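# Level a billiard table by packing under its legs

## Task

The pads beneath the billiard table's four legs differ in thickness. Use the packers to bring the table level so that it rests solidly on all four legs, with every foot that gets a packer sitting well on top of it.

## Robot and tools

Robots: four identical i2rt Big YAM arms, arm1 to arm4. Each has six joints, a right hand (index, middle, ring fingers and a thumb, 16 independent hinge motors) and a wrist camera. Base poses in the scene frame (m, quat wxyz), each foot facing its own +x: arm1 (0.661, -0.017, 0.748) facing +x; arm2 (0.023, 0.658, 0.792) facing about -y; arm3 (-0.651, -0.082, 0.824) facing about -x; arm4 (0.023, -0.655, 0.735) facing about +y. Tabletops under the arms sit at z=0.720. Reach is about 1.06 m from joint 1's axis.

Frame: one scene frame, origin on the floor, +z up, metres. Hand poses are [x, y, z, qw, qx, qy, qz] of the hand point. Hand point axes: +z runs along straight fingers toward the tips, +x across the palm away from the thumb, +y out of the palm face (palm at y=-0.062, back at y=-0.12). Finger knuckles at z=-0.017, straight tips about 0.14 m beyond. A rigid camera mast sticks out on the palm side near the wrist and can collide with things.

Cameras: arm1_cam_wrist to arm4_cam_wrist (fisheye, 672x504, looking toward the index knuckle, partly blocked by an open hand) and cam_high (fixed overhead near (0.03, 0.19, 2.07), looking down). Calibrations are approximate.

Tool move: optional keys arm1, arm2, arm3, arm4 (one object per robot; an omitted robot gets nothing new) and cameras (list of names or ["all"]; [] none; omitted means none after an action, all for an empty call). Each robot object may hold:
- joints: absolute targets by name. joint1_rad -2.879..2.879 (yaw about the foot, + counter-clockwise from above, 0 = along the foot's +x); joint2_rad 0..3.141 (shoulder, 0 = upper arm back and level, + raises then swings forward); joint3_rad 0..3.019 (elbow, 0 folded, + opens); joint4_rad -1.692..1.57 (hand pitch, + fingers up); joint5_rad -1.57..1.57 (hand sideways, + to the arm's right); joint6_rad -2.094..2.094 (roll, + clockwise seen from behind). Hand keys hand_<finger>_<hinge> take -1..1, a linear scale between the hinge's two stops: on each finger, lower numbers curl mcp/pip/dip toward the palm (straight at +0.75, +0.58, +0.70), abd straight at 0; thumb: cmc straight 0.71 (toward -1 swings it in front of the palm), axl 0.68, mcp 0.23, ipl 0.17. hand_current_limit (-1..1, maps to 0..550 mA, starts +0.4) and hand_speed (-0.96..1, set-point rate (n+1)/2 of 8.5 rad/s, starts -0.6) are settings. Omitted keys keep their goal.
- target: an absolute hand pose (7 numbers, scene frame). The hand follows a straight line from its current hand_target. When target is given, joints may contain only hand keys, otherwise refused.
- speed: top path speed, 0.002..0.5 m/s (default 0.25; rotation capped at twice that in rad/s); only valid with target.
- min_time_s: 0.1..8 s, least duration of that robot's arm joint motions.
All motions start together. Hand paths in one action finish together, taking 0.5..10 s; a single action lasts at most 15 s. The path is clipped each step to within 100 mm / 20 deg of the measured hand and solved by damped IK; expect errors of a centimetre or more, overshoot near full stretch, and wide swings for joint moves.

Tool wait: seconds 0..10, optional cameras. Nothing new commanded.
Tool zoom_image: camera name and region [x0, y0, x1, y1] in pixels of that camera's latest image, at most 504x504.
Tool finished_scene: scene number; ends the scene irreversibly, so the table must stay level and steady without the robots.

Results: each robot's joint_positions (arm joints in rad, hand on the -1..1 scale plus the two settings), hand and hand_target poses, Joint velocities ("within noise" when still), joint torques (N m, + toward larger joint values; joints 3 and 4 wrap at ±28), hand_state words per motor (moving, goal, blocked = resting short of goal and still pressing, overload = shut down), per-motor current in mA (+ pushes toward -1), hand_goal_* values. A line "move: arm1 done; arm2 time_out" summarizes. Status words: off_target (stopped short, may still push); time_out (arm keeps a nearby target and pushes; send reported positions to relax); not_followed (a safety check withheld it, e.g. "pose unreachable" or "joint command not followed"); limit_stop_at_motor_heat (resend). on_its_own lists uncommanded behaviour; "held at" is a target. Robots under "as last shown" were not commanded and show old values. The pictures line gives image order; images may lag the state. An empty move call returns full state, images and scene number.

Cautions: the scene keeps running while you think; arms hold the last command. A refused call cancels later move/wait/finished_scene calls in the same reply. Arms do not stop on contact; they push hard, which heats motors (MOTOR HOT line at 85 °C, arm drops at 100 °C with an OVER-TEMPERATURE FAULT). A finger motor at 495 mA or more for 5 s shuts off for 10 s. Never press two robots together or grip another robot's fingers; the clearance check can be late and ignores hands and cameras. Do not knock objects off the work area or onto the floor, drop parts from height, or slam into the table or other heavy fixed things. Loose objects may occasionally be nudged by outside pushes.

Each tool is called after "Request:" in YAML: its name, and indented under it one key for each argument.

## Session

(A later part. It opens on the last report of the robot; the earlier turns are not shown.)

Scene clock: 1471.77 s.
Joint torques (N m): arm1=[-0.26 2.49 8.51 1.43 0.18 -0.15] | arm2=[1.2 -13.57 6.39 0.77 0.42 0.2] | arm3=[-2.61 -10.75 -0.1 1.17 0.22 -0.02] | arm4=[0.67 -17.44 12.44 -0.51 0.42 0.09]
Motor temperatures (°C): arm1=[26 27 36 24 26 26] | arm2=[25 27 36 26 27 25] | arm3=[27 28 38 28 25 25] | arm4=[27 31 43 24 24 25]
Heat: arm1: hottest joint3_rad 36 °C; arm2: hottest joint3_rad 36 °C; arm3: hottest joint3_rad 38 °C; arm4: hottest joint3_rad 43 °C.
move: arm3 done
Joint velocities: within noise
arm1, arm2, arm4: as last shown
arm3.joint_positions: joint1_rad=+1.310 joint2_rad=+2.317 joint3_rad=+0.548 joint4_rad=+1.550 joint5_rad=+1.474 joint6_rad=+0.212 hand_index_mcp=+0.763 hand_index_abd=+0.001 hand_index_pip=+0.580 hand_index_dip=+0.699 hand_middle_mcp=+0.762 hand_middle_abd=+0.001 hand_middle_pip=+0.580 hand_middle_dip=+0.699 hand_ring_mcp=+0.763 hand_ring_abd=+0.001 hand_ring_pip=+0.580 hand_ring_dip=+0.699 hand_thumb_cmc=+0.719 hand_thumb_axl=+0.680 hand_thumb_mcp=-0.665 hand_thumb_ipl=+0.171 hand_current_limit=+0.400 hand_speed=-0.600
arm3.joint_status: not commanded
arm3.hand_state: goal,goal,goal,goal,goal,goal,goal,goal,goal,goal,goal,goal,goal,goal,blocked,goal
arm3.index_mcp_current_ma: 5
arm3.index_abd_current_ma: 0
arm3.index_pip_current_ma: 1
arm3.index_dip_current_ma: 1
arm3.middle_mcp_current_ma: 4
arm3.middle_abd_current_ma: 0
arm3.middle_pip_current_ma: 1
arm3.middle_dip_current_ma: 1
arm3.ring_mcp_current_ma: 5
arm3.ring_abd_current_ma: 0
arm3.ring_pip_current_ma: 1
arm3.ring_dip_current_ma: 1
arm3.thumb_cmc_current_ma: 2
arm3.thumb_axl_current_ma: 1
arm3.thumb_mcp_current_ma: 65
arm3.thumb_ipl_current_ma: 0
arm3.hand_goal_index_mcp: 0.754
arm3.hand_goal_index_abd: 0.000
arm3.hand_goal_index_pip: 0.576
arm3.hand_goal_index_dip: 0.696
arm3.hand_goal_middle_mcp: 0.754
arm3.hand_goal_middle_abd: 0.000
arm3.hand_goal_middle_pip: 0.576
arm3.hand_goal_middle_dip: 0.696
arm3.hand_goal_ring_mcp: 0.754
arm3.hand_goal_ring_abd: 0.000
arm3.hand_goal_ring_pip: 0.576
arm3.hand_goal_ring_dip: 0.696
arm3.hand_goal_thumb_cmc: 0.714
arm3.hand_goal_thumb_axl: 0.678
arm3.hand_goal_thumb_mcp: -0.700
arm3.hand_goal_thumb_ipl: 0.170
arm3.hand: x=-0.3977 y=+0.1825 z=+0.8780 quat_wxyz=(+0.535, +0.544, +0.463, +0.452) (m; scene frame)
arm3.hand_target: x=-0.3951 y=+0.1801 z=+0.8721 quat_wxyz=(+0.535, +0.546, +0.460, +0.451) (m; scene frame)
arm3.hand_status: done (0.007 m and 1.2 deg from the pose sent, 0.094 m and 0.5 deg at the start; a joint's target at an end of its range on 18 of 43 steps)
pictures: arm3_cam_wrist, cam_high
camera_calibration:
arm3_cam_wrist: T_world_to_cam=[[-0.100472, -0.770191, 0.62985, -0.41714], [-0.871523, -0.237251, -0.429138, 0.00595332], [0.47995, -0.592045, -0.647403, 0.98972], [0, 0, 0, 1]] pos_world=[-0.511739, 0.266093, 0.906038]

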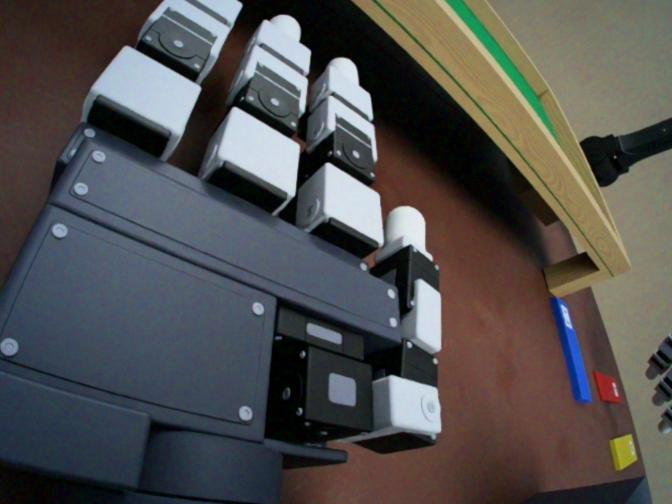

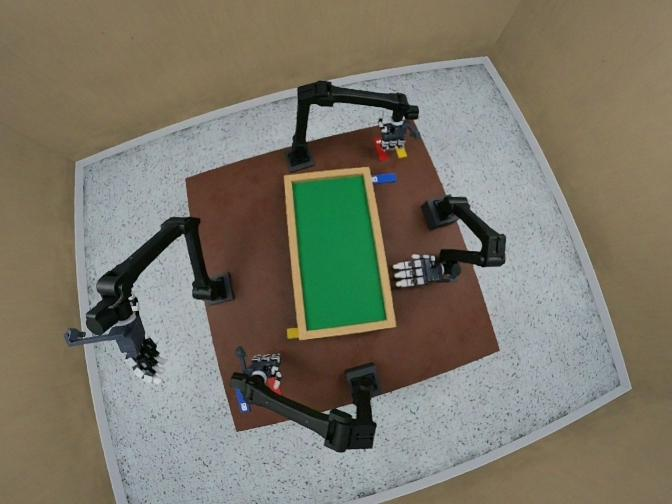

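Request:
move:
  arm3: {"target":[-0.33,0.10,0.868,0.5397,0.5397,0.4569,0.4569],"speed":0.15}

Request:
move:
  arm3: {"target":[-0.26,0.03,0.866,0.5397,0.5397,0.4569,0.4569],"speed":0.12}
  cameras: ["cam_high","arm3_cam_wrist"]

Scene clock: 1475.43 s.
Joint torques (N m): arm1=[-0.21 2.43 8.51 1.43 0.18 -0.15] | arm2=[1.2 -13.57 6.41 0.79 0.43 0.2] | arm3=[-2.37 -12.75 -2.48 1.5 0.32 0.01] | arm4=[0.67 -17.38 12.44 -0.5 0.42 0.09]
Motor temperatures (°C): arm1=[26 27 36 24 26 26] | arm2=[25 27 36 26 27 25] | arm3=[27 28 37 28 25 25] | arm4=[27 31 43 24 24 25]
Heat: arm1: hottest joint3_rad 36 °C; arm2: hottest joint3_rad 36 °C; arm3: hottest joint3_rad 37 °C; arm4: hottest joint3_rad 43 °C.
move: arm3 off_target
Joint velocities: within noise
arm1, arm2, arm4: as last shown
arm3.joint_positions: joint1_rad=+1.029 joint2_rad=+2.317 joint3_rad=+0.452 joint4_rad=+1.550 joint5_rad=+1.224 joint6_rad=+0.287 hand_index_mcp=+0.763 hand_index_abd=+0.001 hand_index_pip=+0.580 hand_index_dip=+0.699 hand_middle_mcp=+0.762 hand_middle_abd=+0.001 hand_middle_pip=+0.580 hand_middle_dip=+0.699 hand_ring_mcp=+0.763 hand_ring_abd=+0.001 hand_ring_pip=+0.580 hand_ring_dip=+0.699 hand_thumb_cmc=+0.719 hand_thumb_axl=+0.680 hand_thumb_mcp=-0.665 hand_thumb_ipl=+0.171 hand_current_limit=+0.400 hand_speed=-0.600
arm3.joint_status: not commanded
arm3.hand_state: goal,goal,goal,goal,goal,goal,goal,goal,goal,goal,goal,goal,goal,goal,blocked,goal
arm3.index_mcp_current_ma: 5
arm3.index_abd_current_ma: 0
arm3.index_pip_current_ma: 1
arm3.index_dip_current_ma: 1
arm3.middle_mcp_current_ma: 4
arm3.middle_abd_current_ma: 0
arm3.middle_pip_current_ma: 1
arm3.middle_dip_current_ma: 1
arm3.ring_mcp_current_ma: 5
arm3.ring_abd_current_ma: 0
arm3.ring_pip_current_ma: 1
arm3.ring_dip_current_ma: 1
arm3.thumb_cmc_current_ma: 2
arm3.thumb_axl_current_ma: 1
arm3.thumb_mcp_current_ma: 65
arm3.thumb_ipl_current_ma: 0
arm3.hand_goal_index_mcp: 0.754
arm3.hand_goal_index_abd: 0.000
arm3.hand_goal_index_pip: 0.576
arm3.hand_goal_index_dip: 0.696
arm3.hand_goal_middle_mcp: 0.754
arm3.hand_goal_middle_abd: 0.000
arm3.hand_goal_middle_pip: 0.576
arm3.hand_goal_middle_dip: 0.696
arm3.hand_goal_ring_mcp: 0.754
arm3.hand_goal_ring_abd: 0.000
arm3.hand_goal_ring_pip: 0.576
arm3.hand_goal_ring_dip: 0.696
arm3.hand_goal_thumb_cmc: 0.714
arm3.hand_goal_thumb_axl: 0.678
arm3.hand_goal_thumb_mcp: -0.700
arm3.hand_goal_thumb_ipl: 0.170
arm3.hand: x=-0.3291 y=+0.1059 z=+0.8650 quat_wxyz=(+0.522, +0.576, +0.470, +0.419) (m; scene frame)
arm3.hand_target: x=-0.3301 y=+0.1003 z=+0.8681 quat_wxyz=(+0.519, +0.579, +0.465, +0.423) (m; scene frame)
arm3.hand_status: off_target (0.007 m and 6.5 deg from the pose sent, 0.107 m and 1.2 deg at the start; a joint's target at an end of its range on 41 of 42 steps)
pictures: none

Scene clock: 1477.00 s.
Joint torques (N m): arm1=[-0.32 2.49 8.51 1.43 0.18 -0.15] | arm2=[1.14 -13.51 6.39 0.75 0.42 0.2] | arm3=[-2.2 -13.74 -2 1.7 0.27 -0.12] | arm4=[0.67 -17.44 12.44 -0.5 0.42 0.09]
Motor temperatures (°C): arm1=[26 27 36 24 26 26] | arm2=[25 27 36 26 27 25] | arm3=[27 28 37 28 25 25] | arm4=[27 31 43 24 24 25]
Heat: arm1: hottest joint3_rad 36 °C; arm2: hottest joint3_rad 36 °C; arm3: hottest joint3_rad 37 °C; arm4: hottest joint3_rad 43 °C.
move: arm3 off_target
Joint velocities: within noise
arm1, arm2, arm4: as last shown
arm3.joint_positions: joint1_rad=+0.702 joint2_rad=+2.290 joint3_rad=+0.432 joint4_rad=+1.550 joint5_rad=+0.930 joint6_rad=+0.258 hand_index_mcp=+0.763 hand_index_abd=+0.001 hand_index_pip=+0.580 hand_index_dip=+0.699 hand_middle_mcp=+0.762 hand_middle_abd=+0.001 hand_middle_pip=+0.580 hand_middle_dip=+0.699 hand_ring_mcp=+0.763 hand_ring_abd=+0.001 hand_ring_pip=+0.580 hand_ring_dip=+0.699 hand_thumb_cmc=+0.719 hand_thumb_axl=+0.680 hand_thumb_mcp=-0.665 hand_thumb_ipl=+0.171 hand_current_limit=+0.400 hand_speed=-0.600
arm3.joint_status: not commanded
arm3.hand_state: goal,goal,goal,goal,goal,goal,goal,goal,goal,goal,goal,goal,goal,goal,blocked,goal
arm3.index_mcp_current_ma: 5
arm3.index_abd_current_ma: 0
arm3.index_pip_current_ma: 1
arm3.index_dip_current_ma: 1
arm3.middle_mcp_current_ma: 4
arm3.middle_abd_current_ma: 0
arm3.middle_pip_current_ma: 1
arm3.middle_dip_current_ma: 1
arm3.ring_mcp_current_ma: 5
arm3.ring_abd_current_ma: 0
arm3.ring_pip_current_ma: 1
arm3.ring_dip_current_ma: 1
arm3.thumb_cmc_current_ma: 2
arm3.thumb_axl_current_ma: 1
arm3.thumb_mcp_current_ma: 65
arm3.thumb_ipl_current_ma: 0
arm3.hand_goal_index_mcp: 0.754
arm3.hand_goal_index_abd: 0.000
arm3.hand_goal_index_pip: 0.576
arm3.hand_goal_index_dip: 0.696
arm3.hand_goal_middle_mcp: 0.754
arm3.hand_goal_middle_abd: 0.000
arm3.hand_goal_middle_pip: 0.576
arm3.hand_goal_middle_dip: 0.696
arm3.hand_goal_ring_mcp: 0.754
arm3.hand_goal_ring_abd: 0.000
arm3.hand_goal_ring_pip: 0.576
arm3.hand_goal_ring_dip: 0.696
arm3.hand_goal_thumb_cmc: 0.714
arm3.hand_goal_thumb_axl: 0.678
arm3.hand_goal_thumb_mcp: -0.700
arm3.hand_goal_thumb_ipl: 0.170
arm3.hand: x=-0.2590 y=+0.0333 z=+0.8584 quat_wxyz=(+0.503, +0.609, +0.469, +0.395) (m; scene frame)
arm3.hand_target: x=-0.2598 y=+0.0305 z=+0.8662 quat_wxyz=(+0.505, +0.608, +0.464, +0.401) (m; scene frame)
arm3.hand_status: off_target (0.008 m and 11.5 deg from the pose sent, 0.103 m and 6.5 deg at the start; a joint's target at an end of its range on 47 of 47 steps)
pictures: arm3_cam_wrist, cam_high
camera_calibration:
arm3_cam_wrist: T_world_to_cam=[[-0.0711936, -0.791843, 0.606561, -0.477368], [-0.944389, -0.142207, -0.296491, -0.0529333], [0.321032, -0.593938, -0.737683, 0.858556], [0, 0, 0, 1]] pos_world=[-0.359599, 0.124401, 0.907201]

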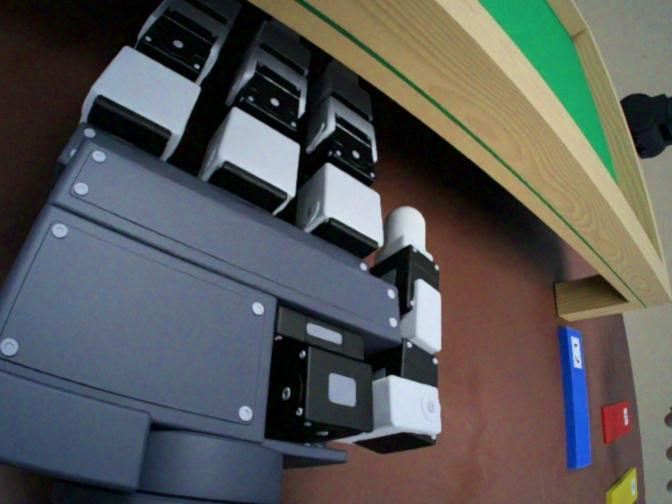

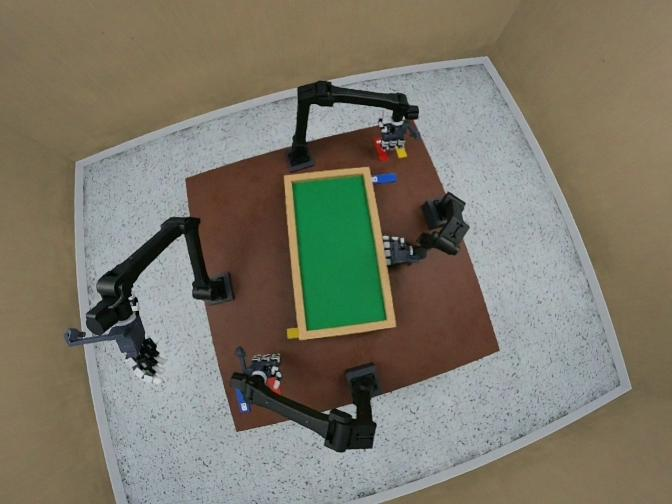

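Request:
move:
  arm3: {"target":[-0.185,-0.045,0.870,0.5397,0.5397,0.4569,0.4569],"speed":0.12}
  cameras: ["cam_high","arm3_cam_wrist"]

Request:
zoom_image:
  camera: "cam_high"
  region: [270, 140, 470, 340]

Scene clock: 1484.87 s.
Joint torques (N m): arm1=[-0.26 2.49 8.53 1.43 0.18 -0.15] | arm2=[1.14 -13.51 6.39 0.75 0.42 0.2] | arm3=[-2.55 -14.45 0.29 1.99 0.07 -0.15] | arm4=[0.62 -17.44 12.44 -0.5 0.42 0.09]
Motor temperatures (°C): arm1=[26 27 36 24 26 26] | arm2=[25 27 36 26 27 25] | arm3=[27 28 37 28 25 25] | arm4=[27 31 43 24 24 25]
Heat: arm1: hottest joint3_rad 36 °C; arm2: hottest joint3_rad 36 °C; arm3: hottest joint3_rad 37 °C; arm4: hottest joint3_rad 43 °C.
move: arm3 off_target
Joint velocities: within noise
arm1, arm2, arm4: as last shown
arm3.joint_positions: joint1_rad=+0.347 joint2_rad=+2.266 joint3_rad=+0.471 joint4_rad=+1.550 joint5_rad=+0.562 joint6_rad=+0.138 hand_index_mcp=+0.763 hand_index_abd=+0.001 hand_index_pip=+0.580 hand_index_dip=+0.699 hand_middle_mcp=+0.762 hand_middle_abd=+0.001 hand_middle_pip=+0.580 hand_middle_dip=+0.699 hand_ring_mcp=+0.763 hand_ring_abd=+0.001 hand_ring_pip=+0.580 hand_ring_dip=+0.699 hand_thumb_cmc=+0.719 hand_thumb_axl=+0.680 hand_thumb_mcp=-0.665 hand_thumb_ipl=+0.171 hand_current_limit=+0.400 hand_speed=-0.600
arm3.joint_status: not commanded
arm3.hand_state: goal,goal,goal,goal,goal,goal,goal,goal,goal,goal,goal,goal,goal,goal,blocked,goal
arm3.index_mcp_current_ma: 5
arm3.index_abd_current_ma: 0
arm3.index_pip_current_ma: 1
arm3.index_dip_current_ma: 1
arm3.middle_mcp_current_ma: 4
arm3.middle_abd_current_ma: 0
arm3.middle_pip_current_ma: 1
arm3.middle_dip_current_ma: 1
arm3.ring_mcp_current_ma: 5
arm3.ring_abd_current_ma: 0
arm3.ring_pip_current_ma: 1
arm3.ring_dip_current_ma: 1
arm3.thumb_cmc_current_ma: 2
arm3.thumb_axl_current_ma: 1
arm3.thumb_mcp_current_ma: 65
arm3.thumb_ipl_current_ma: 0
arm3.hand_goal_index_mcp: 0.754
arm3.hand_goal_index_abd: 0.000
arm3.hand_goal_index_pip: 0.576
arm3.hand_goal_index_dip: 0.696
arm3.hand_goal_middle_mcp: 0.754
arm3.hand_goal_middle_abd: 0.000
arm3.hand_goal_middle_pip: 0.576
arm3.hand_goal_middle_dip: 0.696
arm3.hand_goal_ring_mcp: 0.754
arm3.hand_goal_ring_abd: 0.000
arm3.hand_goal_ring_pip: 0.576
arm3.hand_goal_ring_dip: 0.696
arm3.hand_goal_thumb_cmc: 0.714
arm3.hand_goal_thumb_axl: 0.678
arm3.hand_goal_thumb_mcp: -0.700
arm3.hand_goal_thumb_ipl: 0.170
arm3.hand: x=-0.1883 y=-0.0436 z=+0.8592 quat_wxyz=(+0.492, +0.609, +0.481, +0.394) (m; scene frame)
arm3.hand_target: x=-0.1847 y=-0.0448 z=+0.8704 quat_wxyz=(+0.499, +0.604, +0.471, +0.405) (m; scene frame)
arm3.hand_status: off_target (0.011 m and 12.4 deg from the pose sent, 0.108 m and 11.5 deg at the start; a joint's target at an end of its range on 52 of 52 steps)
pictures: arm3_cam_wrist, cam_high
camera_calibration:
arm3_cam_wrist: T_world_to_cam=[[-0.0388613, -0.794646, 0.605828, -0.527173], [-0.948045, -0.162262, -0.273647, -0.017966], [0.315755, -0.584986, -0.747054, 0.798306], [0, 0, 0, 1]] pos_world=[-0.289589, 0.0451672, 0.910837]

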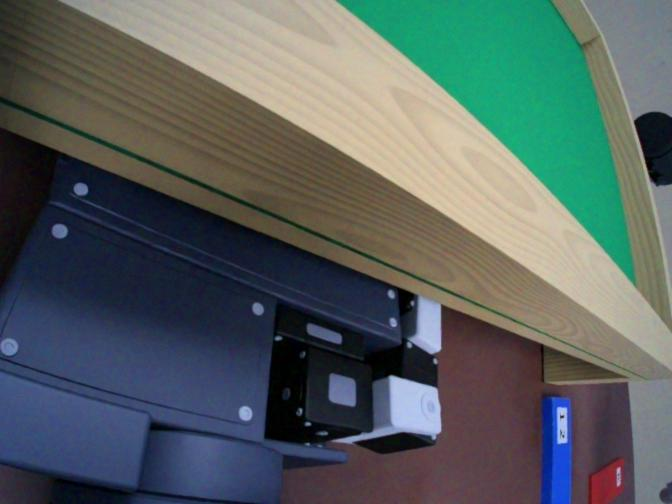

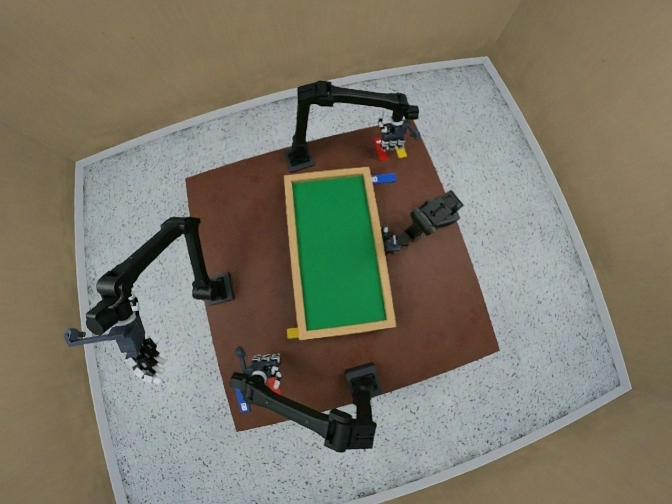

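Scaled by 2.520 from the camera's 672x504 image, which has a finer 960x720 frame.

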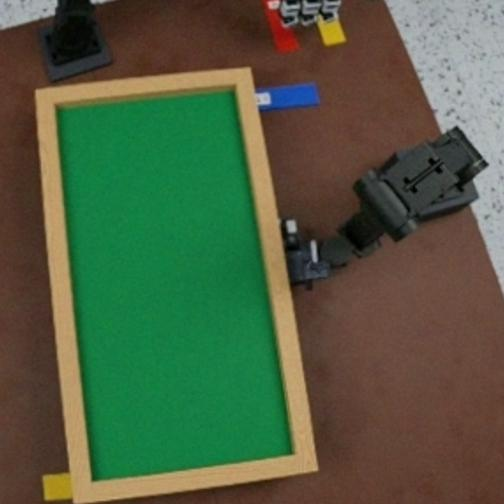

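Request:
move:
  arm3: {"joints":{"joint2_rad":2.18},"min_time_s":1.5}
  cameras: ["arm4_cam_wrist"]

Request:
zoom_image:
  camera: "arm4_cam_wrist"
  region: [380, 0, 632, 190]

Scene clock: 1490.70 s.
Joint torques (N m): arm1=[-0.26 2.49 8.51 1.43 0.18 -0.15] | arm2=[0.97 -13.63 6.37 0.8 0.43 0.19] | arm3=[-2.61 -17.44 0.54 2.02 0.2 -0.25] | arm4=[0.67 -17.44 12.44 -0.51 0.42 0.09]
Motor temperatures (°C): arm1=[26 27 36 24 26 26] | arm2=[25 27 36 26 27 25] | arm3=[27 29 36 28 25 25] | arm4=[27 31 43 24 24 25]
Heat: arm1: hottest joint3_rad 36 °C; arm2: hottest joint3_rad 36 °C; arm3: hottest joint3_rad 36 °C; arm4: hottest joint3_rad 43 °C.
move: arm3 done
Joint velocities: within noise
arm1, arm2: as last shown
arm3.joint_positions: joint1_rad=+0.347 joint2_rad=+2.231 joint3_rad=+0.471 joint4_rad=+1.550 joint5_rad=+0.560 joint6_rad=+0.146 hand_index_mcp=+0.763 hand_index_abd=+0.001 hand_index_pip=+0.580 hand_index_dip=+0.699 hand_middle_mcp=+0.762 hand_middle_abd=+0.001 hand_middle_pip=+0.580 hand_middle_dip=+0.699 hand_ring_mcp=+0.763 hand_ring_abd=+0.001 hand_ring_pip=+0.580 hand_ring_dip=+0.699 hand_thumb_cmc=+0.726 hand_thumb_axl=+0.696 hand_thumb_mcp=-0.665 hand_thumb_ipl=+0.171 hand_current_limit=+0.400 hand_speed=-0.600
arm3.joint_status: all done
arm3.hand_state: goal,goal,goal,goal,goal,goal,goal,goal,goal,goal,goal,goal,goal,goal,blocked,goal
arm3.index_mcp_current_ma: 5
arm3.index_abd_current_ma: 0
arm3.index_pip_current_ma: 1
arm3.index_dip_current_ma: 1
arm3.middle_mcp_current_ma: 4
arm3.middle_abd_current_ma: 0
arm3.middle_pip_current_ma: 1
arm3.middle_dip_current_ma: 1
arm3.ring_mcp_current_ma: 5
arm3.ring_abd_current_ma: 0
arm3.ring_pip_current_ma: 1
arm3.ring_dip_current_ma: 1
arm3.thumb_cmc_current_ma: 8
arm3.thumb_axl_current_ma: 19
arm3.thumb_mcp_current_ma: 65
arm3.thumb_ipl_current_ma: 0
arm3.hand_goal_index_mcp: 0.754
arm3.hand_goal_index_abd: 0.000
arm3.hand_goal_index_pip: 0.576
arm3.hand_goal_index_dip: 0.696
arm3.hand_goal_middle_mcp: 0.754
arm3.hand_goal_middle_abd: 0.000
arm3.hand_goal_middle_pip: 0.576
arm3.hand_goal_middle_dip: 0.696
arm3.hand_goal_ring_mcp: 0.754
arm3.hand_goal_ring_abd: 0.000
arm3.hand_goal_ring_pip: 0.576
arm3.hand_goal_ring_dip: 0.696
arm3.hand_goal_thumb_cmc: 0.714
arm3.hand_goal_thumb_axl: 0.678
arm3.hand_goal_thumb_mcp: -0.700
arm3.hand_goal_thumb_ipl: 0.170
arm3.hand: x=-0.1854 y=-0.0428 z=+0.8740 quat_wxyz=(+0.494, +0.607, +0.469, +0.410) (m; scene frame)
arm3.hand_target: x=-0.1802 y=-0.0432 z=+0.9007 quat_wxyz=(+0.507, +0.597, +0.449, +0.430) (m; scene frame)
arm3.hand_status: not commanded
arm4.joint_positions: joint1_rad=+1.358 joint2_rad=+1.762 joint3_rad=+1.533 joint4_rad=-1.339 joint5_rad=+0.346 joint6_rad=+1.493 hand_index_mcp=+0.975 hand_index_abd=-0.493 hand_index_pip=+0.975 hand_index_dip=+0.977 hand_middle_mcp=+0.978 hand_middle_abd=-0.494 hand_middle_pip=+0.975 hand_middle_dip=+0.977 hand_ring_mcp=+0.977 hand_ring_abd=-0.493 hand_ring_pip=+0.974 hand_ring_dip=+0.977 hand_thumb_cmc=+1.000 hand_thumb_axl=+0.677 hand_thumb_mcp=+0.946 hand_thumb_ipl=+0.498 hand_current_limit=+0.700 hand_speed=-0.600
arm4.joint_status: not commanded
arm4.hand_state: goal,goal,goal,goal,goal,goal,goal,goal,goal,goal,goal,goal,goal,goal,goal,goal
arm4.index_mcp_current_ma: -23
arm4.index_abd_current_ma: 26
arm4.index_pip_current_ma: -21
arm4.index_dip_current_ma: -12
arm4.middle_mcp_current_ma: -10
arm4.middle_abd_current_ma: 23
arm4.middle_pip_current_ma: -21
arm4.middle_dip_current_ma: -11
arm4.ring_mcp_current_ma: -11
arm4.ring_abd_current_ma: 26
arm4.ring_pip_current_ma: -24
arm4.ring_dip_current_ma: -13
arm4.thumb_cmc_current_ma: 0
arm4.thumb_axl_current_ma: -3
arm4.thumb_mcp_current_ma: -23
arm4.thumb_ipl_current_ma: -10
arm4.hand_goal_index_mcp: 0.980
arm4.hand_goal_index_abd: -0.500
arm4.hand_goal_index_pip: 0.980
arm4.hand_goal_index_dip: 0.980
arm4.hand_goal_middle_mcp: 0.980
arm4.hand_goal_middle_abd: -0.500
arm4.hand_goal_middle_pip: 0.980
arm4.hand_goal_middle_dip: 0.980
arm4.hand_goal_ring_mcp: 0.980
arm4.hand_goal_ring_abd: -0.500
arm4.hand_goal_ring_pip: 0.980
arm4.hand_goal_ring_dip: 0.980
arm4.hand_goal_thumb_cmc: 1.000
arm4.hand_goal_thumb_axl: 0.678
arm4.hand_goal_thumb_mcp: 0.950
arm4.hand_goal_thumb_ipl: 0.500
arm4.hand: x=-0.4641 y=-0.4318 z=+0.9309 quat_wxyz=(+0.019, +0.043, +0.984, +0.172) (m; scene frame)
arm4.hand_target: x=-0.4793 y=-0.4352 z=+0.9399 quat_wxyz=(+0.007, +0.043, +0.984, +0.174) (m; scene frame)
arm4.hand_status: not commanded
pictures: arm4_cam_wrist
camera_calibration:
arm4_cam_wrist: T_world_to_cam=[[0.835904, 0.518733, 0.179387, 0.484637], [0.321768, -0.727899, 0.605498, -0.79135], [0.444668, -0.448418, -0.775366, 0.852165], [0, 0, 0, 1]] pos_world=[-0.52941, -0.445295, 1.05296]

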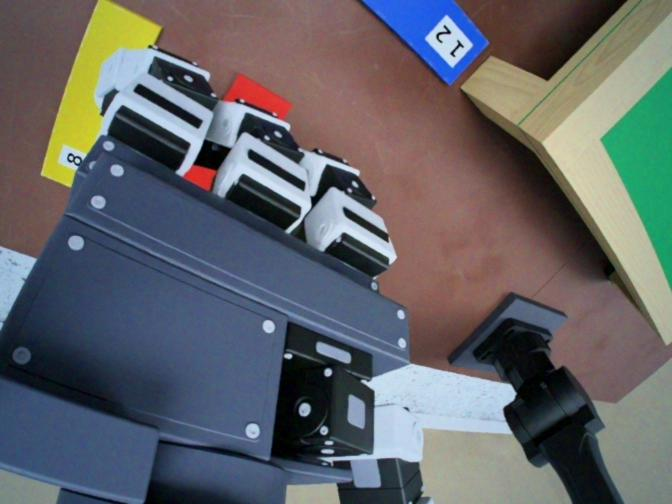

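Scaled by 2.000 from the camera's 672x504 image, which has a finer 960x720 frame.

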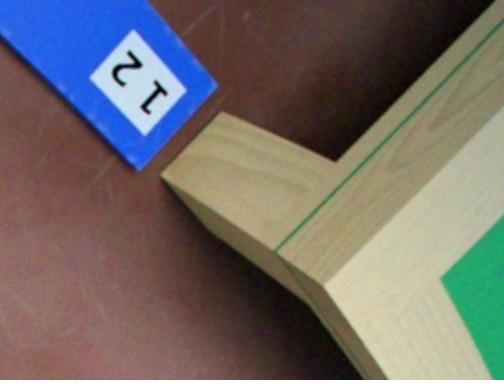

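Request:
move:
  arm3: {"joints":{"joint2_rad":2.10},"min_time_s":1.5}
  cameras: ["arm4_cam_wrist","arm3_cam_wrist"]

Request:
zoom_image:
  camera: "arm4_cam_wrist"
  region: [380, 0, 632, 190]

Scene clock: 1494.27 s.
Joint torques (N m): arm1=[-0.26 2.49 8.51 1.42 0.18 -0.15] | arm2=[1.32 -13.63 6.39 0.79 0.42 0.2] | arm3=[-2.14 -21.07 0.94 3.23 0.17 -0.08] | arm4=[0.67 -17.44 12.44 -0.51 0.42 0.09]
Motor temperatures (°C): arm1=[26 27 36 24 26 26] | arm2=[25 27 36 26 27 25] | arm3=[27 29 36 28 25 25] | arm4=[27 31 43 24 24 25]
Heat: arm1: hottest joint3_rad 36 °C; arm2: hottest joint3_rad 36 °C; arm3: hottest joint3_rad 36 °C; arm4: hottest joint3_rad 43 °C.
move: arm3 done
Joint velocities: within noise
arm1.joint_positions: joint1_rad=-1.887 joint2_rad=+0.645 joint3_rad=+1.412 joint4_rad=-1.335 joint5_rad=-0.004 joint6_rad=+1.113 hand_index_mcp=+0.978 hand_index_abd=-0.495 hand_index_pip=+0.978 hand_index_dip=+0.977 hand_middle_mcp=+0.978 hand_middle_abd=-0.494 hand_middle_pip=+0.978 hand_middle_dip=+0.977 hand_ring_mcp=+0.978 hand_ring_abd=-0.494 hand_ring_pip=+0.978 hand_ring_dip=+0.978 hand_thumb_cmc=+1.000 hand_thumb_axl=+0.677 hand_thumb_mcp=+0.948 hand_thumb_ipl=+0.498 hand_current_limit=+0.400 hand_speed=-0.600
arm1.joint_status: not commanded
arm1.hand_state: goal,goal,goal,goal,goal,goal,goal,goal,goal,goal,goal,goal,goal,goal,goal,goal
arm1.index_mcp_current_ma: -7
arm1.index_abd_current_ma: 17
arm1.index_pip_current_ma: -8
arm1.index_dip_current_ma: -12
arm1.middle_mcp_current_ma: -8
arm1.middle_abd_current_ma: 22
arm1.middle_pip_current_ma: -9
arm1.middle_dip_current_ma: -11
arm1.ring_mcp_current_ma: -7
arm1.ring_abd_current_ma: 22
arm1.ring_pip_current_ma: -9
arm1.ring_dip_current_ma: -9
arm1.thumb_cmc_current_ma: -1
arm1.thumb_axl_current_ma: -2
arm1.thumb_mcp_current_ma: -9
arm1.thumb_ipl_current_ma: -8
arm1.hand_goal_index_mcp: 0.980
arm1.hand_goal_index_abd: -0.500
arm1.hand_goal_index_pip: 0.980
arm1.hand_goal_index_dip: 0.980
arm1.hand_goal_middle_mcp: 0.980
arm1.hand_goal_middle_abd: -0.500
arm1.hand_goal_middle_pip: 0.980
arm1.hand_goal_middle_dip: 0.980
arm1.hand_goal_ring_mcp: 0.980
arm1.hand_goal_ring_abd: -0.500
arm1.hand_goal_ring_pip: 0.980
arm1.hand_goal_ring_dip: 0.980
arm1.hand_goal_thumb_cmc: 1.000
arm1.hand_goal_thumb_axl: 0.678
arm1.hand_goal_thumb_mcp: 0.950
arm1.hand_goal_thumb_ipl: 0.500
arm1.hand: x=+0.8229 y=+0.1906 z=+1.3090 quat_wxyz=(-0.188, +0.576, +0.658, +0.446) (m; scene frame)
arm1.hand_target: x=+0.8248 y=+0.1848 z=+1.3194 quat_wxyz=(-0.182, +0.575, +0.656, +0.453) (m; scene frame)
arm1.hand_status: not commanded
arm2, arm4: as last shown
arm3.joint_positions: joint1_rad=+0.347 joint2_rad=+2.195 joint3_rad=+0.470 joint4_rad=+1.517 joint5_rad=+0.560 joint6_rad=+0.132 hand_index_mcp=+0.763 hand_index_abd=+0.001 hand_index_pip=+0.580 hand_index_dip=+0.699 hand_middle_mcp=+0.762 hand_middle_abd=+0.001 hand_middle_pip=+0.580 hand_middle_dip=+0.699 hand_ring_mcp=+0.763 hand_ring_abd=+0.001 hand_ring_pip=+0.580 hand_ring_dip=+0.699 hand_thumb_cmc=+0.729 hand_thumb_axl=+0.701 hand_thumb_mcp=-0.665 hand_thumb_ipl=+0.171 hand_current_limit=+0.400 hand_speed=-0.600
arm3.joint_status: all done
arm3.hand_state: goal,goal,goal,goal,goal,goal,goal,goal,goal,goal,goal,goal,goal,blocked,blocked,goal
arm3.index_mcp_current_ma: 5
arm3.index_abd_current_ma: 0
arm3.index_pip_current_ma: 1
arm3.index_dip_current_ma: 1
arm3.middle_mcp_current_ma: 4
arm3.middle_abd_current_ma: 0
arm3.middle_pip_current_ma: 1
arm3.middle_dip_current_ma: 1
arm3.ring_mcp_current_ma: 5
arm3.ring_abd_current_ma: 0
arm3.ring_pip_current_ma: 1
arm3.ring_dip_current_ma: 1
arm3.thumb_cmc_current_ma: 11
arm3.thumb_axl_current_ma: 29
arm3.thumb_mcp_current_ma: 65
arm3.thumb_ipl_current_ma: 0
arm3.hand_goal_index_mcp: 0.754
arm3.hand_goal_index_abd: 0.000
arm3.hand_goal_index_pip: 0.576
arm3.hand_goal_index_dip: 0.696
arm3.hand_goal_middle_mcp: 0.754
arm3.hand_goal_middle_abd: 0.000
arm3.hand_goal_middle_pip: 0.576
arm3.hand_goal_middle_dip: 0.696
arm3.hand_goal_ring_mcp: 0.754
arm3.hand_goal_ring_abd: 0.000
arm3.hand_goal_ring_pip: 0.576
arm3.hand_goal_ring_dip: 0.696
arm3.hand_goal_thumb_cmc: 0.714
arm3.hand_goal_thumb_axl: 0.678
arm3.hand_goal_thumb_mcp: -0.700
arm3.hand_goal_thumb_ipl: 0.170
arm3.hand: x=-0.1817 y=-0.0406 z=+0.8828 quat_wxyz=(+0.497, +0.604, +0.472, +0.407) (m; scene frame)
arm3.hand_target: x=-0.1774 y=-0.0423 z=+0.9358 quat_wxyz=(+0.516, +0.587, +0.424, +0.458) (m; scene frame)
arm3.hand_status: not commanded
pictures: arm3_cam_wrist, arm4_cam_wrist
camera_calibration:
arm3_cam_wrist: T_world_to_cam=[[-0.0567038, -0.799619, 0.597824, -0.535249], [-0.937622, -0.163065, -0.307042, 0.0265484], [0.343001, -0.577944, -0.740494, 0.81497], [0, 0, 0, 1]] pos_world=[-0.284994, 0.0473405, 0.931616]
arm4_cam_wrist: T_world_to_cam=[[0.835904, 0.518733, 0.179387, 0.484637], [0.321768, -0.727899, 0.605498, -0.79135], [0.444668, -0.448418, -0.775366, 0.852165], [0, 0, 0, 1]] pos_world=[-0.52941, -0.445295, 1.05296]

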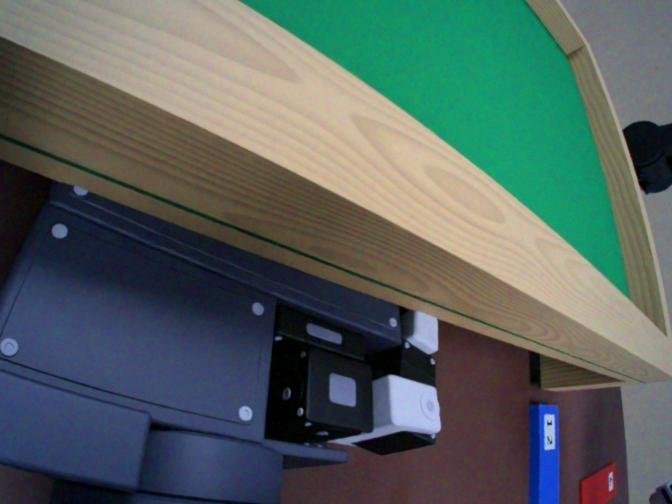

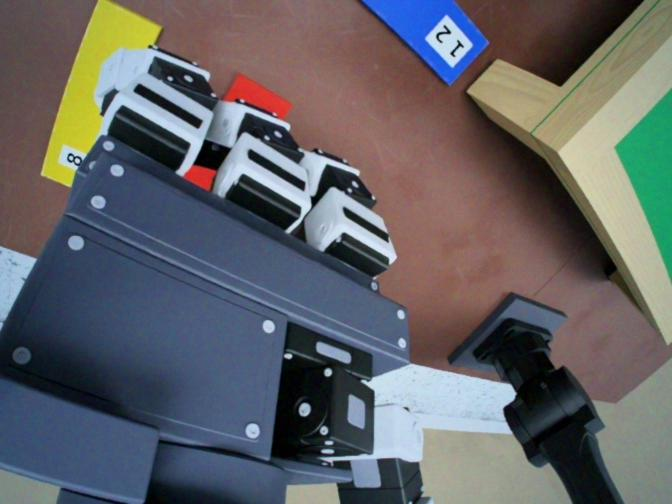

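Scaled by 2.000 from the camera's 672x504 image, which has a finer 960x720 frame.

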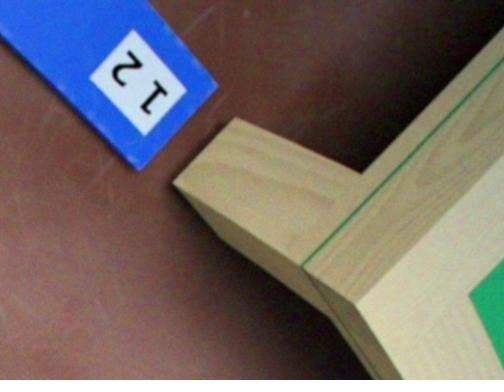

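Request:
move:
  arm3: {"joints":{"joint2_rad":2.03},"min_time_s":1.5}
  cameras: ["arm4_cam_wrist"]

Request:
zoom_image:
  camera: "arm4_cam_wrist"
  region: [380, 0, 632, 190]

Scene clock: 1500.07 s.
Joint torques (N m): arm1=[-0.26 2.49 8.51 1.43 0.18 -0.15] | arm2=[1.26 -13.51 6.42 0.79 0.43 0.19] | arm3=[-2.49 -25 1.51 4.48 0.44 -0.09] | arm4=[0.67 -17.44 12.44 -0.5 0.42 0.09]
Motor temperatures (°C): arm1=[26 27 36 24 26 26] | arm2=[25 27 36 26 27 25] | arm3=[27 30 36 28 25 25] | arm4=[27 31 43 24 24 25]
Heat: arm1: hottest joint3_rad 36 °C; arm2: hottest joint3_rad 36 °C; arm3: hottest joint3_rad 36 °C; arm4: hottest joint3_rad 43 °C.
move: arm3 time_out
Joint velocities: within noise
arm1, arm4: as last shown
arm2.joint_positions: joint1_rad=+1.154 joint2_rad=+1.658 joint3_rad=+1.208 joint4_rad=-1.030 joint5_rad=+0.332 joint6_rad=+1.296 hand_index_mcp=+0.975 hand_index_abd=-0.493 hand_index_pip=+0.975 hand_index_dip=+0.977 hand_middle_mcp=+0.977 hand_middle_abd=-0.494 hand_middle_pip=+0.975 hand_middle_dip=+0.977 hand_ring_mcp=+0.977 hand_ring_abd=-0.493 hand_ring_pip=+0.975 hand_ring_dip=+0.977 hand_thumb_cmc=+1.000 hand_thumb_axl=+0.678 hand_thumb_mcp=+0.947 hand_thumb_ipl=+0.498 hand_current_limit=+0.700 hand_speed=-0.600
arm2.joint_status: not commanded
arm2.hand_state: goal,goal,goal,goal,goal,goal,goal,goal,goal,goal,goal,goal,goal,goal,goal,goal
arm2.index_mcp_current_ma: -15
arm2.index_abd_current_ma: 18
arm2.index_pip_current_ma: -17
arm2.index_dip_current_ma: -9
arm2.middle_mcp_current_ma: -8
arm2.middle_abd_current_ma: 17
arm2.middle_pip_current_ma: -14
arm2.middle_dip_current_ma: -9
arm2.ring_mcp_current_ma: -9
arm2.ring_abd_current_ma: 19
arm2.ring_pip_current_ma: -16
arm2.ring_dip_current_ma: -7
arm2.thumb_cmc_current_ma: 0
arm2.thumb_axl_current_ma: -1
arm2.thumb_mcp_current_ma: -11
arm2.thumb_ipl_current_ma: -7
arm2.hand_goal_index_mcp: 0.980
arm2.hand_goal_index_abd: -0.500
arm2.hand_goal_index_pip: 0.980
arm2.hand_goal_index_dip: 0.980
arm2.hand_goal_middle_mcp: 0.980
arm2.hand_goal_middle_abd: -0.500
arm2.hand_goal_middle_pip: 0.980
arm2.hand_goal_middle_dip: 0.980
arm2.hand_goal_ring_mcp: 0.980
arm2.hand_goal_ring_abd: -0.500
arm2.hand_goal_ring_pip: 0.980
arm2.hand_goal_ring_dip: 0.980
arm2.hand_goal_thumb_cmc: 1.000
arm2.hand_goal_thumb_axl: 0.678
arm2.hand_goal_thumb_mcp: 0.950
arm2.hand_goal_thumb_ipl: 0.500
arm2.hand: x=+0.4040 y=+0.3260 z=+0.9240 quat_wxyz=(+0.172, +0.981, -0.087, -0.012) (m; scene frame)
arm2.hand_target: x=+0.4050 y=+0.3251 z=+0.9200 quat_wxyz=(+0.174, +0.980, -0.092, -0.011) (m; scene frame)
arm2.hand_status: not commanded
arm3.joint_positions: joint1_rad=+0.346 joint2_rad=+2.172 joint3_rad=+0.464 joint4_rad=+1.482 joint5_rad=+0.554 joint6_rad=+0.134 hand_index_mcp=+0.763 hand_index_abd=+0.001 hand_index_pip=+0.580 hand_index_dip=+0.699 hand_middle_mcp=+0.762 hand_middle_abd=+0.001 hand_middle_pip=+0.580 hand_middle_dip=+0.699 hand_ring_mcp=+0.763 hand_ring_abd=+0.001 hand_ring_pip=+0.580 hand_ring_dip=+0.699 hand_thumb_cmc=+0.733 hand_thumb_axl=+0.711 hand_thumb_mcp=-0.665 hand_thumb_ipl=+0.171 hand_current_limit=+0.400 hand_speed=-0.600
arm3.joint_status: joint2_rad time_out (moved -0.023 of -0.165)
arm3.hand_state: goal,goal,goal,goal,goal,goal,goal,goal,goal,goal,goal,goal,goal,blocked,blocked,goal
arm3.index_mcp_current_ma: 5
arm3.index_abd_current_ma: 0
arm3.index_pip_current_ma: 1
arm3.index_dip_current_ma: 1
arm3.middle_mcp_current_ma: 4
arm3.middle_abd_current_ma: 0
arm3.middle_pip_current_ma: 1
arm3.middle_dip_current_ma: 1
arm3.ring_mcp_current_ma: 5
arm3.ring_abd_current_ma: 0
arm3.ring_pip_current_ma: 1
arm3.ring_dip_current_ma: 1
arm3.thumb_cmc_current_ma: 16
arm3.thumb_axl_current_ma: 54
arm3.thumb_mcp_current_ma: 65
arm3.thumb_ipl_current_ma: 0
arm3.hand_goal_index_mcp: 0.754
arm3.hand_goal_index_abd: 0.000
arm3.hand_goal_index_pip: 0.576
arm3.hand_goal_index_dip: 0.696
arm3.hand_goal_middle_mcp: 0.754
arm3.hand_goal_middle_abd: 0.000
arm3.hand_goal_middle_pip: 0.576
arm3.hand_goal_middle_dip: 0.696
arm3.hand_goal_ring_mcp: 0.754
arm3.hand_goal_ring_abd: 0.000
arm3.hand_goal_ring_pip: 0.576
arm3.hand_goal_ring_dip: 0.696
arm3.hand_goal_thumb_cmc: 0.714
arm3.hand_goal_thumb_axl: 0.678
arm3.hand_goal_thumb_mcp: -0.700
arm3.hand_goal_thumb_ipl: 0.170
arm3.on_its_own: joint2_rad reads +2.172 and still pushes toward +2.030 since a time_out; joint4_rad reads +1.482 and still pushes toward +1.565 since a time_out
arm3.hand: x=-0.1804 y=-0.0398 z=+0.8840 quat_wxyz=(+0.493, +0.605, +0.478, +0.402) (m; scene frame)
arm3.hand_target: x=-0.1771 y=-0.0422 z=+0.9664 quat_wxyz=(+0.523, +0.577, +0.401, +0.482) (m; scene frame)
arm3.hand_status: not commanded
pictures: arm4_cam_wrist
camera_calibration:
arm4_cam_wrist: T_world_to_cam=[[0.835904, 0.518733, 0.179387, 0.484637], [0.321768, -0.727899, 0.605498, -0.79135], [0.444668, -0.448418, -0.775366, 0.852165], [0, 0, 0, 1]] pos_world=[-0.52941, -0.445295, 1.05296]

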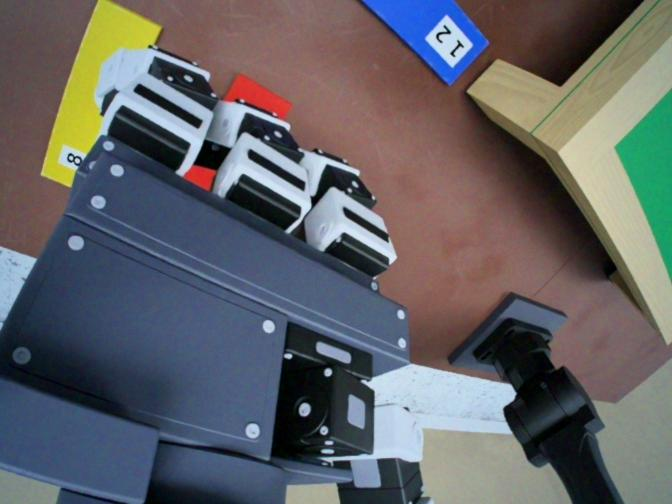

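Scaled by 2.000 from the camera's 672x504 image, which has a finer 960x720 frame.

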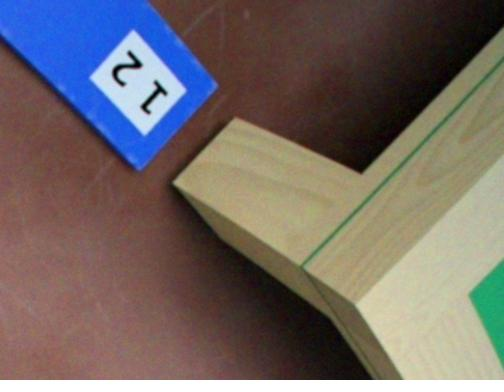

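Request:
move:
  arm3: {"joints":{"joint2_rad":1.93,"joint4_rad":1.57},"min_time_s":1.5}
  cameras: ["arm4_cam_wrist"]

Request:
zoom_image:
  camera: "arm4_cam_wrist"
  region: [380, 0, 632, 190]

Scene clock: 1510.00 s.
Joint torques (N m): arm1=[-0.26 2.49 8.51 1.43 0.18 -0.16] | arm2=[1.26 -13.68 6.39 0.79 0.42 0.2] | arm3=[-1.79 -26.81 2.85 5.24 0.5 0.08] | arm4=[0.67 -17.44 12.44 -0.5 0.42 0.09]
Motor temperatures (°C): arm1=[26 27 36 24 26 26] | arm2=[25 27 36 26 27 25] | arm3=[27 31 35 29 25 25] | arm4=[27 31 43 24 24 25]
Heat: arm1: hottest joint3_rad 36 °C; arm2: hottest joint3_rad 36 °C; arm3: hottest joint3_rad 35 °C; arm4: hottest joint3_rad 43 °C.
move: arm3 time_out
Joint velocities: within noise
arm1, arm2, arm4: as last shown
arm3.joint_positions: joint1_rad=+0.339 joint2_rad=+2.096 joint3_rad=+0.456 joint4_rad=+1.460 joint5_rad=+0.552 joint6_rad=+0.117 hand_index_mcp=+0.763 hand_index_abd=+0.001 hand_index_pip=+0.580 hand_index_dip=+0.699 hand_middle_mcp=+0.762 hand_middle_abd=+0.001 hand_middle_pip=+0.580 hand_middle_dip=+0.699 hand_ring_mcp=+0.763 hand_ring_abd=+0.001 hand_ring_pip=+0.580 hand_ring_dip=+0.699 hand_thumb_cmc=+0.734 hand_thumb_axl=+0.712 hand_thumb_mcp=-0.665 hand_thumb_ipl=+0.171 hand_current_limit=+0.400 hand_speed=-0.600
arm3.joint_status: joint2_rad time_out (moved -0.076 of -0.242); joint4_rad time_out (moved -0.021 of +0.088)
joint sent to its limit — arm3.joint4_rad, upper limit.
arm3.hand_state: goal,goal,goal,goal,goal,goal,goal,goal,goal,goal,goal,goal,goal,blocked,blocked,goal
arm3.index_mcp_current_ma: 5
arm3.index_abd_current_ma: 0
arm3.index_pip_current_ma: 1
arm3.index_dip_current_ma: 1
arm3.middle_mcp_current_ma: 4
arm3.middle_abd_current_ma: 0
arm3.middle_pip_current_ma: 1
arm3.middle_dip_current_ma: 1
arm3.ring_mcp_current_ma: 5
arm3.ring_abd_current_ma: 0
arm3.ring_pip_current_ma: 1
arm3.ring_dip_current_ma: 1
arm3.thumb_cmc_current_ma: 17
arm3.thumb_axl_current_ma: 55
arm3.thumb_mcp_current_ma: 65
arm3.thumb_ipl_current_ma: 0
arm3.hand_goal_index_mcp: 0.754
arm3.hand_goal_index_abd: 0.000
arm3.hand_goal_index_pip: 0.576
arm3.hand_goal_index_dip: 0.696
arm3.hand_goal_middle_mcp: 0.754
arm3.hand_goal_middle_abd: 0.000
arm3.hand_goal_middle_pip: 0.576
arm3.hand_goal_middle_dip: 0.696
arm3.hand_goal_ring_mcp: 0.754
arm3.hand_goal_ring_abd: 0.000
arm3.hand_goal_ring_pip: 0.576
arm3.hand_goal_ring_dip: 0.696
arm3.hand_goal_thumb_cmc: 0.714
arm3.hand_goal_thumb_axl: 0.678
arm3.hand_goal_thumb_mcp: -0.700
arm3.hand_goal_thumb_ipl: 0.170
arm3.on_its_own: joint2_rad reads +2.096 and still pushes toward +1.930 since a time_out; joint4_rad reads +1.460 and still pushes toward +1.565 since a time_out
arm3.hand: x=-0.1774 y=-0.0407 z=+0.9116 quat_wxyz=(+0.503, +0.597, +0.468, +0.414) (m; scene frame)
arm3.hand_target: x=-0.1803 y=-0.0433 z=+1.0101 quat_wxyz=(+0.531, +0.563, +0.368, +0.516) (m; scene frame)
arm3.hand_status: not commanded
pictures: arm4_cam_wrist
camera_calibration:
arm4_cam_wrist: T_world_to_cam=[[0.835904, 0.518733, 0.179387, 0.484637], [0.321768, -0.727899, 0.605498, -0.79135], [0.444668, -0.448418, -0.775366, 0.852165], [0, 0, 0, 1]] pos_world=[-0.52941, -0.445295, 1.05296]

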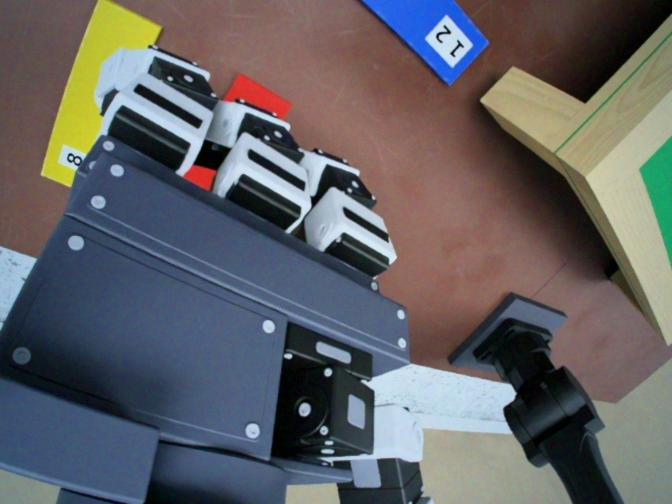

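Scaled by 2.000 from the camera's 672x504 image, which has a finer 960x720 frame.

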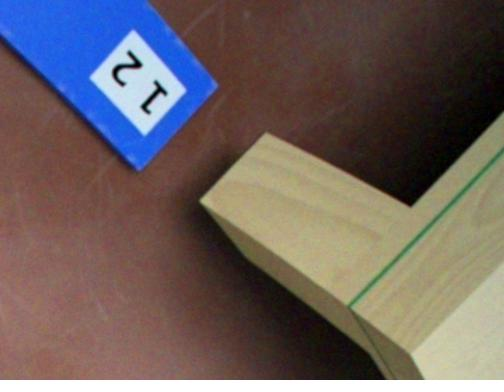

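Request:
move:
  arm4: {"target":[-0.4535,-0.3572,0.915,0.01513,0.08583,0.98106,0.17299],"speed":0.2,"joints":{"hand_index_mcp":0.754,"hand_index_pip":0.576,"hand_index_dip":0.696,"hand_index_abd":0,"hand_middle_mcp":0.754,"hand_middle_pip":0.576,"hand_middle_dip":0.696,"hand_middle_abd":0,"hand_ring_mcp":0.85,"hand_ring_pip":0.1,"hand_ring_dip":0.3,"hand_ring_abd":0}}

Request:
move:
  arm4: {"target":[-0.4535,-0.3572,0.868,0.01513,0.08583,0.98106,0.17299],"speed":0.1}
  cameras: ["arm4_cam_wrist"]

Request:
zoom_image:
  camera: "arm4_cam_wrist"
  region: [250, 0, 502, 190]

Scene clock: 1528.93 s.
Joint torques (N m): arm1=[-0.26 2.49 8.51 1.43 0.18 -0.15] | arm2=[1.2 -13.45 6.45 0.76 0.43 0.19] | arm3=[-1.67 -26.81 2.8 5.23 0.48 0.07] | arm4=[-0.09 -16.5 9.51 0.64 0.42 -0.09]
Motor temperatures (°C): arm1=[26 27 36 24 26 26] | arm2=[25 27 36 26 27 25] | arm3=[27 32 35 29 25 25] | arm4=[27 31 43 24 24 25]
Heat: arm1: hottest joint3_rad 36 °C; arm2: hottest joint3_rad 36 °C; arm3: hottest joint3_rad 35 °C; arm4: hottest joint3_rad 43 °C.
move: arm4 off_target
Joint velocities: within noise
arm1, arm2, arm3: as last shown
arm3.on_its_own: joint2_rad reads +2.096 and still pushes toward +1.930 since a time_out; joint4_rad reads +1.460 and still pushes toward +1.565 since a time_out
arm4.joint_positions: joint1_rad=+1.217 joint2_rad=+1.771 joint3_rad=+1.533 joint4_rad=-1.282 joint5_rad=+0.347 joint6_rad=+1.441 hand_index_mcp=+0.759 hand_index_abd=-0.003 hand_index_pip=+0.579 hand_index_dip=+0.699 hand_middle_mcp=+0.758 hand_middle_abd=-0.003 hand_middle_pip=+0.579 hand_middle_dip=+0.699 hand_ring_mcp=+0.853 hand_ring_abd=-0.003 hand_ring_pip=+0.106 hand_ring_dip=+0.303 hand_thumb_cmc=+1.000 hand_thumb_axl=+0.677 hand_thumb_mcp=+0.946 hand_thumb_ipl=+0.498 hand_current_limit=+0.700 hand_speed=-0.600
arm4.joint_status: all done
arm4.hand_state: goal,goal,goal,goal,goal,goal,goal,goal,goal,goal,goal,goal,goal,goal,goal,goal
arm4.index_mcp_current_ma: 21
arm4.index_abd_current_ma: -12
arm4.index_pip_current_ma: 13
arm4.index_dip_current_ma: 11
arm4.middle_mcp_current_ma: 18
arm4.middle_abd_current_ma: -11
arm4.middle_pip_current_ma: 13
arm4.middle_dip_current_ma: 10
arm4.ring_mcp_current_ma: 12
arm4.ring_abd_current_ma: -12
arm4.ring_pip_current_ma: 26
arm4.ring_dip_current_ma: 14
arm4.thumb_cmc_current_ma: 0
arm4.thumb_axl_current_ma: -3
arm4.thumb_mcp_current_ma: -23
arm4.thumb_ipl_current_ma: -10
arm4.hand_goal_index_mcp: 0.754
arm4.hand_goal_index_abd: 0.000
arm4.hand_goal_index_pip: 0.576
arm4.hand_goal_index_dip: 0.696
arm4.hand_goal_middle_mcp: 0.754
arm4.hand_goal_middle_abd: 0.000
arm4.hand_goal_middle_pip: 0.576
arm4.hand_goal_middle_dip: 0.696
arm4.hand_goal_ring_mcp: 0.850
arm4.hand_goal_ring_abd: 0.000
arm4.hand_goal_ring_pip: 0.100
arm4.hand_goal_ring_dip: 0.300
arm4.hand_goal_thumb_cmc: 1.000
arm4.hand_goal_thumb_axl: 0.678
arm4.hand_goal_thumb_mcp: 0.950
arm4.hand_goal_thumb_ipl: 0.500
arm4.hand: x=-0.4438 y=-0.3595 z=+0.9262 quat_wxyz=(+0.012, +0.091, +0.980, +0.174) (m; scene frame)
arm4.hand_target: x=-0.4530 y=-0.3574 z=+0.9149 quat_wxyz=(+0.015, +0.086, +0.981, +0.173) (m; scene frame)
arm4.hand_status: off_target (0.015 m and 0.7 deg from the pose sent, 0.077 m and 5.0 deg at the start)
pictures: none

Scene clock: 1530.10 s.
Joint torques (N m): arm1=[-0.26 2.49 8.53 1.42 0.18 -0.15] | arm2=[1.08 -13.63 6.39 0.75 0.42 0.19] | arm3=[-2.02 -27.05 2.82 5.26 0.49 0.07] | arm4=[-0.15 -17.44 7.32 0.7 0.42 -0.1]
Motor temperatures (°C): arm1=[26 27 36 24 26 26] | arm2=[25 27 36 26 27 25] | arm3=[27 32 34 29 25 25] | arm4=[27 31 43 24 24 25]
Heat: arm1: hottest joint3_rad 36 °C; arm2: hottest joint3_rad 36 °C; arm3: hottest joint3_rad 34 °C; arm4: hottest joint3_rad 43 °C.
move: arm4 off_target
Joint velocities: within noise
arm1, arm2, arm3: as last shown
arm3.on_its_own: joint2_rad reads +2.096 and still pushes toward +1.930 since a time_out; joint4_rad reads +1.460 and still pushes toward +1.565 since a time_out
arm4.joint_positions: joint1_rad=+1.217 joint2_rad=+1.814 joint3_rad=+1.483 joint4_rad=-1.170 joint5_rad=+0.347 joint6_rad=+1.441 hand_index_mcp=+0.759 hand_index_abd=-0.003 hand_index_pip=+0.579 hand_index_dip=+0.699 hand_middle_mcp=+0.758 hand_middle_abd=-0.003 hand_middle_pip=+0.579 hand_middle_dip=+0.699 hand_ring_mcp=+0.853 hand_ring_abd=-0.003 hand_ring_pip=+0.106 hand_ring_dip=+0.303 hand_thumb_cmc=+1.000 hand_thumb_axl=+0.677 hand_thumb_mcp=+0.946 hand_thumb_ipl=+0.498 hand_current_limit=+0.700 hand_speed=-0.600
arm4.joint_status: not commanded
arm4.hand_state: goal,goal,goal,goal,goal,goal,goal,goal,goal,goal,goal,goal,goal,goal,goal,goal
arm4.index_mcp_current_ma: 21
arm4.index_abd_current_ma: -12
arm4.index_pip_current_ma: 13
arm4.index_dip_current_ma: 11
arm4.middle_mcp_current_ma: 18
arm4.middle_abd_current_ma: -10
arm4.middle_pip_current_ma: 13
arm4.middle_dip_current_ma: 10
arm4.ring_mcp_current_ma: 12
arm4.ring_abd_current_ma: -12
arm4.ring_pip_current_ma: 26
arm4.ring_dip_current_ma: 14
arm4.thumb_cmc_current_ma: 0
arm4.thumb_axl_current_ma: -3
arm4.thumb_mcp_current_ma: -23
arm4.thumb_ipl_current_ma: -10
arm4.hand_goal_index_mcp: 0.754
arm4.hand_goal_index_abd: 0.000
arm4.hand_goal_index_pip: 0.576
arm4.hand_goal_index_dip: 0.696
arm4.hand_goal_middle_mcp: 0.754
arm4.hand_goal_middle_abd: 0.000
arm4.hand_goal_middle_pip: 0.576
arm4.hand_goal_middle_dip: 0.696
arm4.hand_goal_ring_mcp: 0.850
arm4.hand_goal_ring_abd: 0.000
arm4.hand_goal_ring_pip: 0.100
arm4.hand_goal_ring_dip: 0.300
arm4.hand_goal_thumb_cmc: 1.000
arm4.hand_goal_thumb_axl: 0.678
arm4.hand_goal_thumb_mcp: 0.950
arm4.hand_goal_thumb_ipl: 0.500
arm4.hand: x=-0.4526 y=-0.3567 z=+0.8861 quat_wxyz=(+0.003, +0.092, +0.980, +0.176) (m; scene frame)
arm4.hand_target: x=-0.4530 y=-0.3574 z=+0.8683 quat_wxyz=(+0.015, +0.086, +0.981, +0.173) (m; scene frame)
arm4.hand_status: off_target (0.018 m and 1.6 deg from the pose sent, 0.059 m and 0.7 deg at the start)
pictures: arm4_cam_wrist
camera_calibration:
arm4_cam_wrist: T_world_to_cam=[[0.887918, 0.436802, 0.144239, 0.469541], [0.281461, -0.763907, 0.580712, -0.722314], [0.363842, -0.475027, -0.80123, 0.822829], [0, 0, 0, 1]] pos_world=[-0.51299, -0.366011, 1.011]

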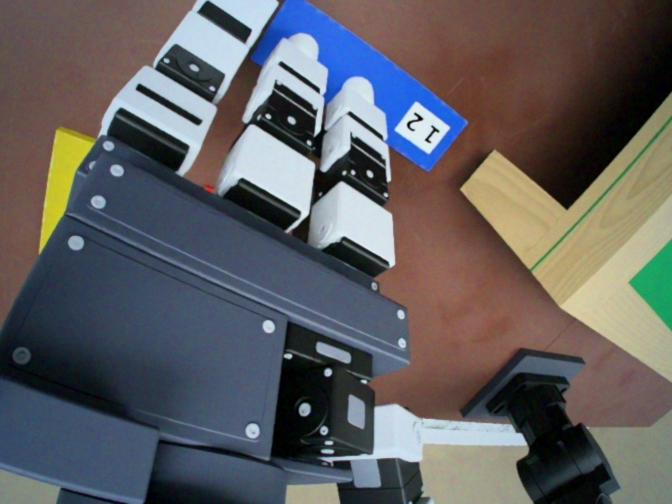

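Scaled by 2.000 from the camera's 672x504 image, which has a finer 960x720 frame.

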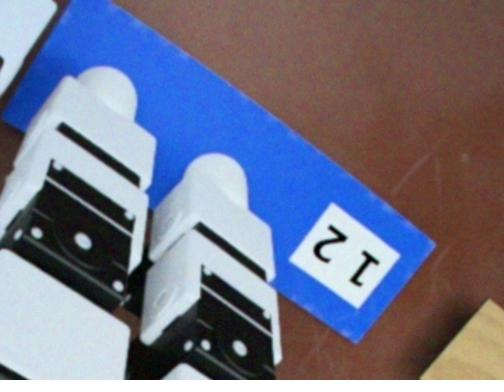

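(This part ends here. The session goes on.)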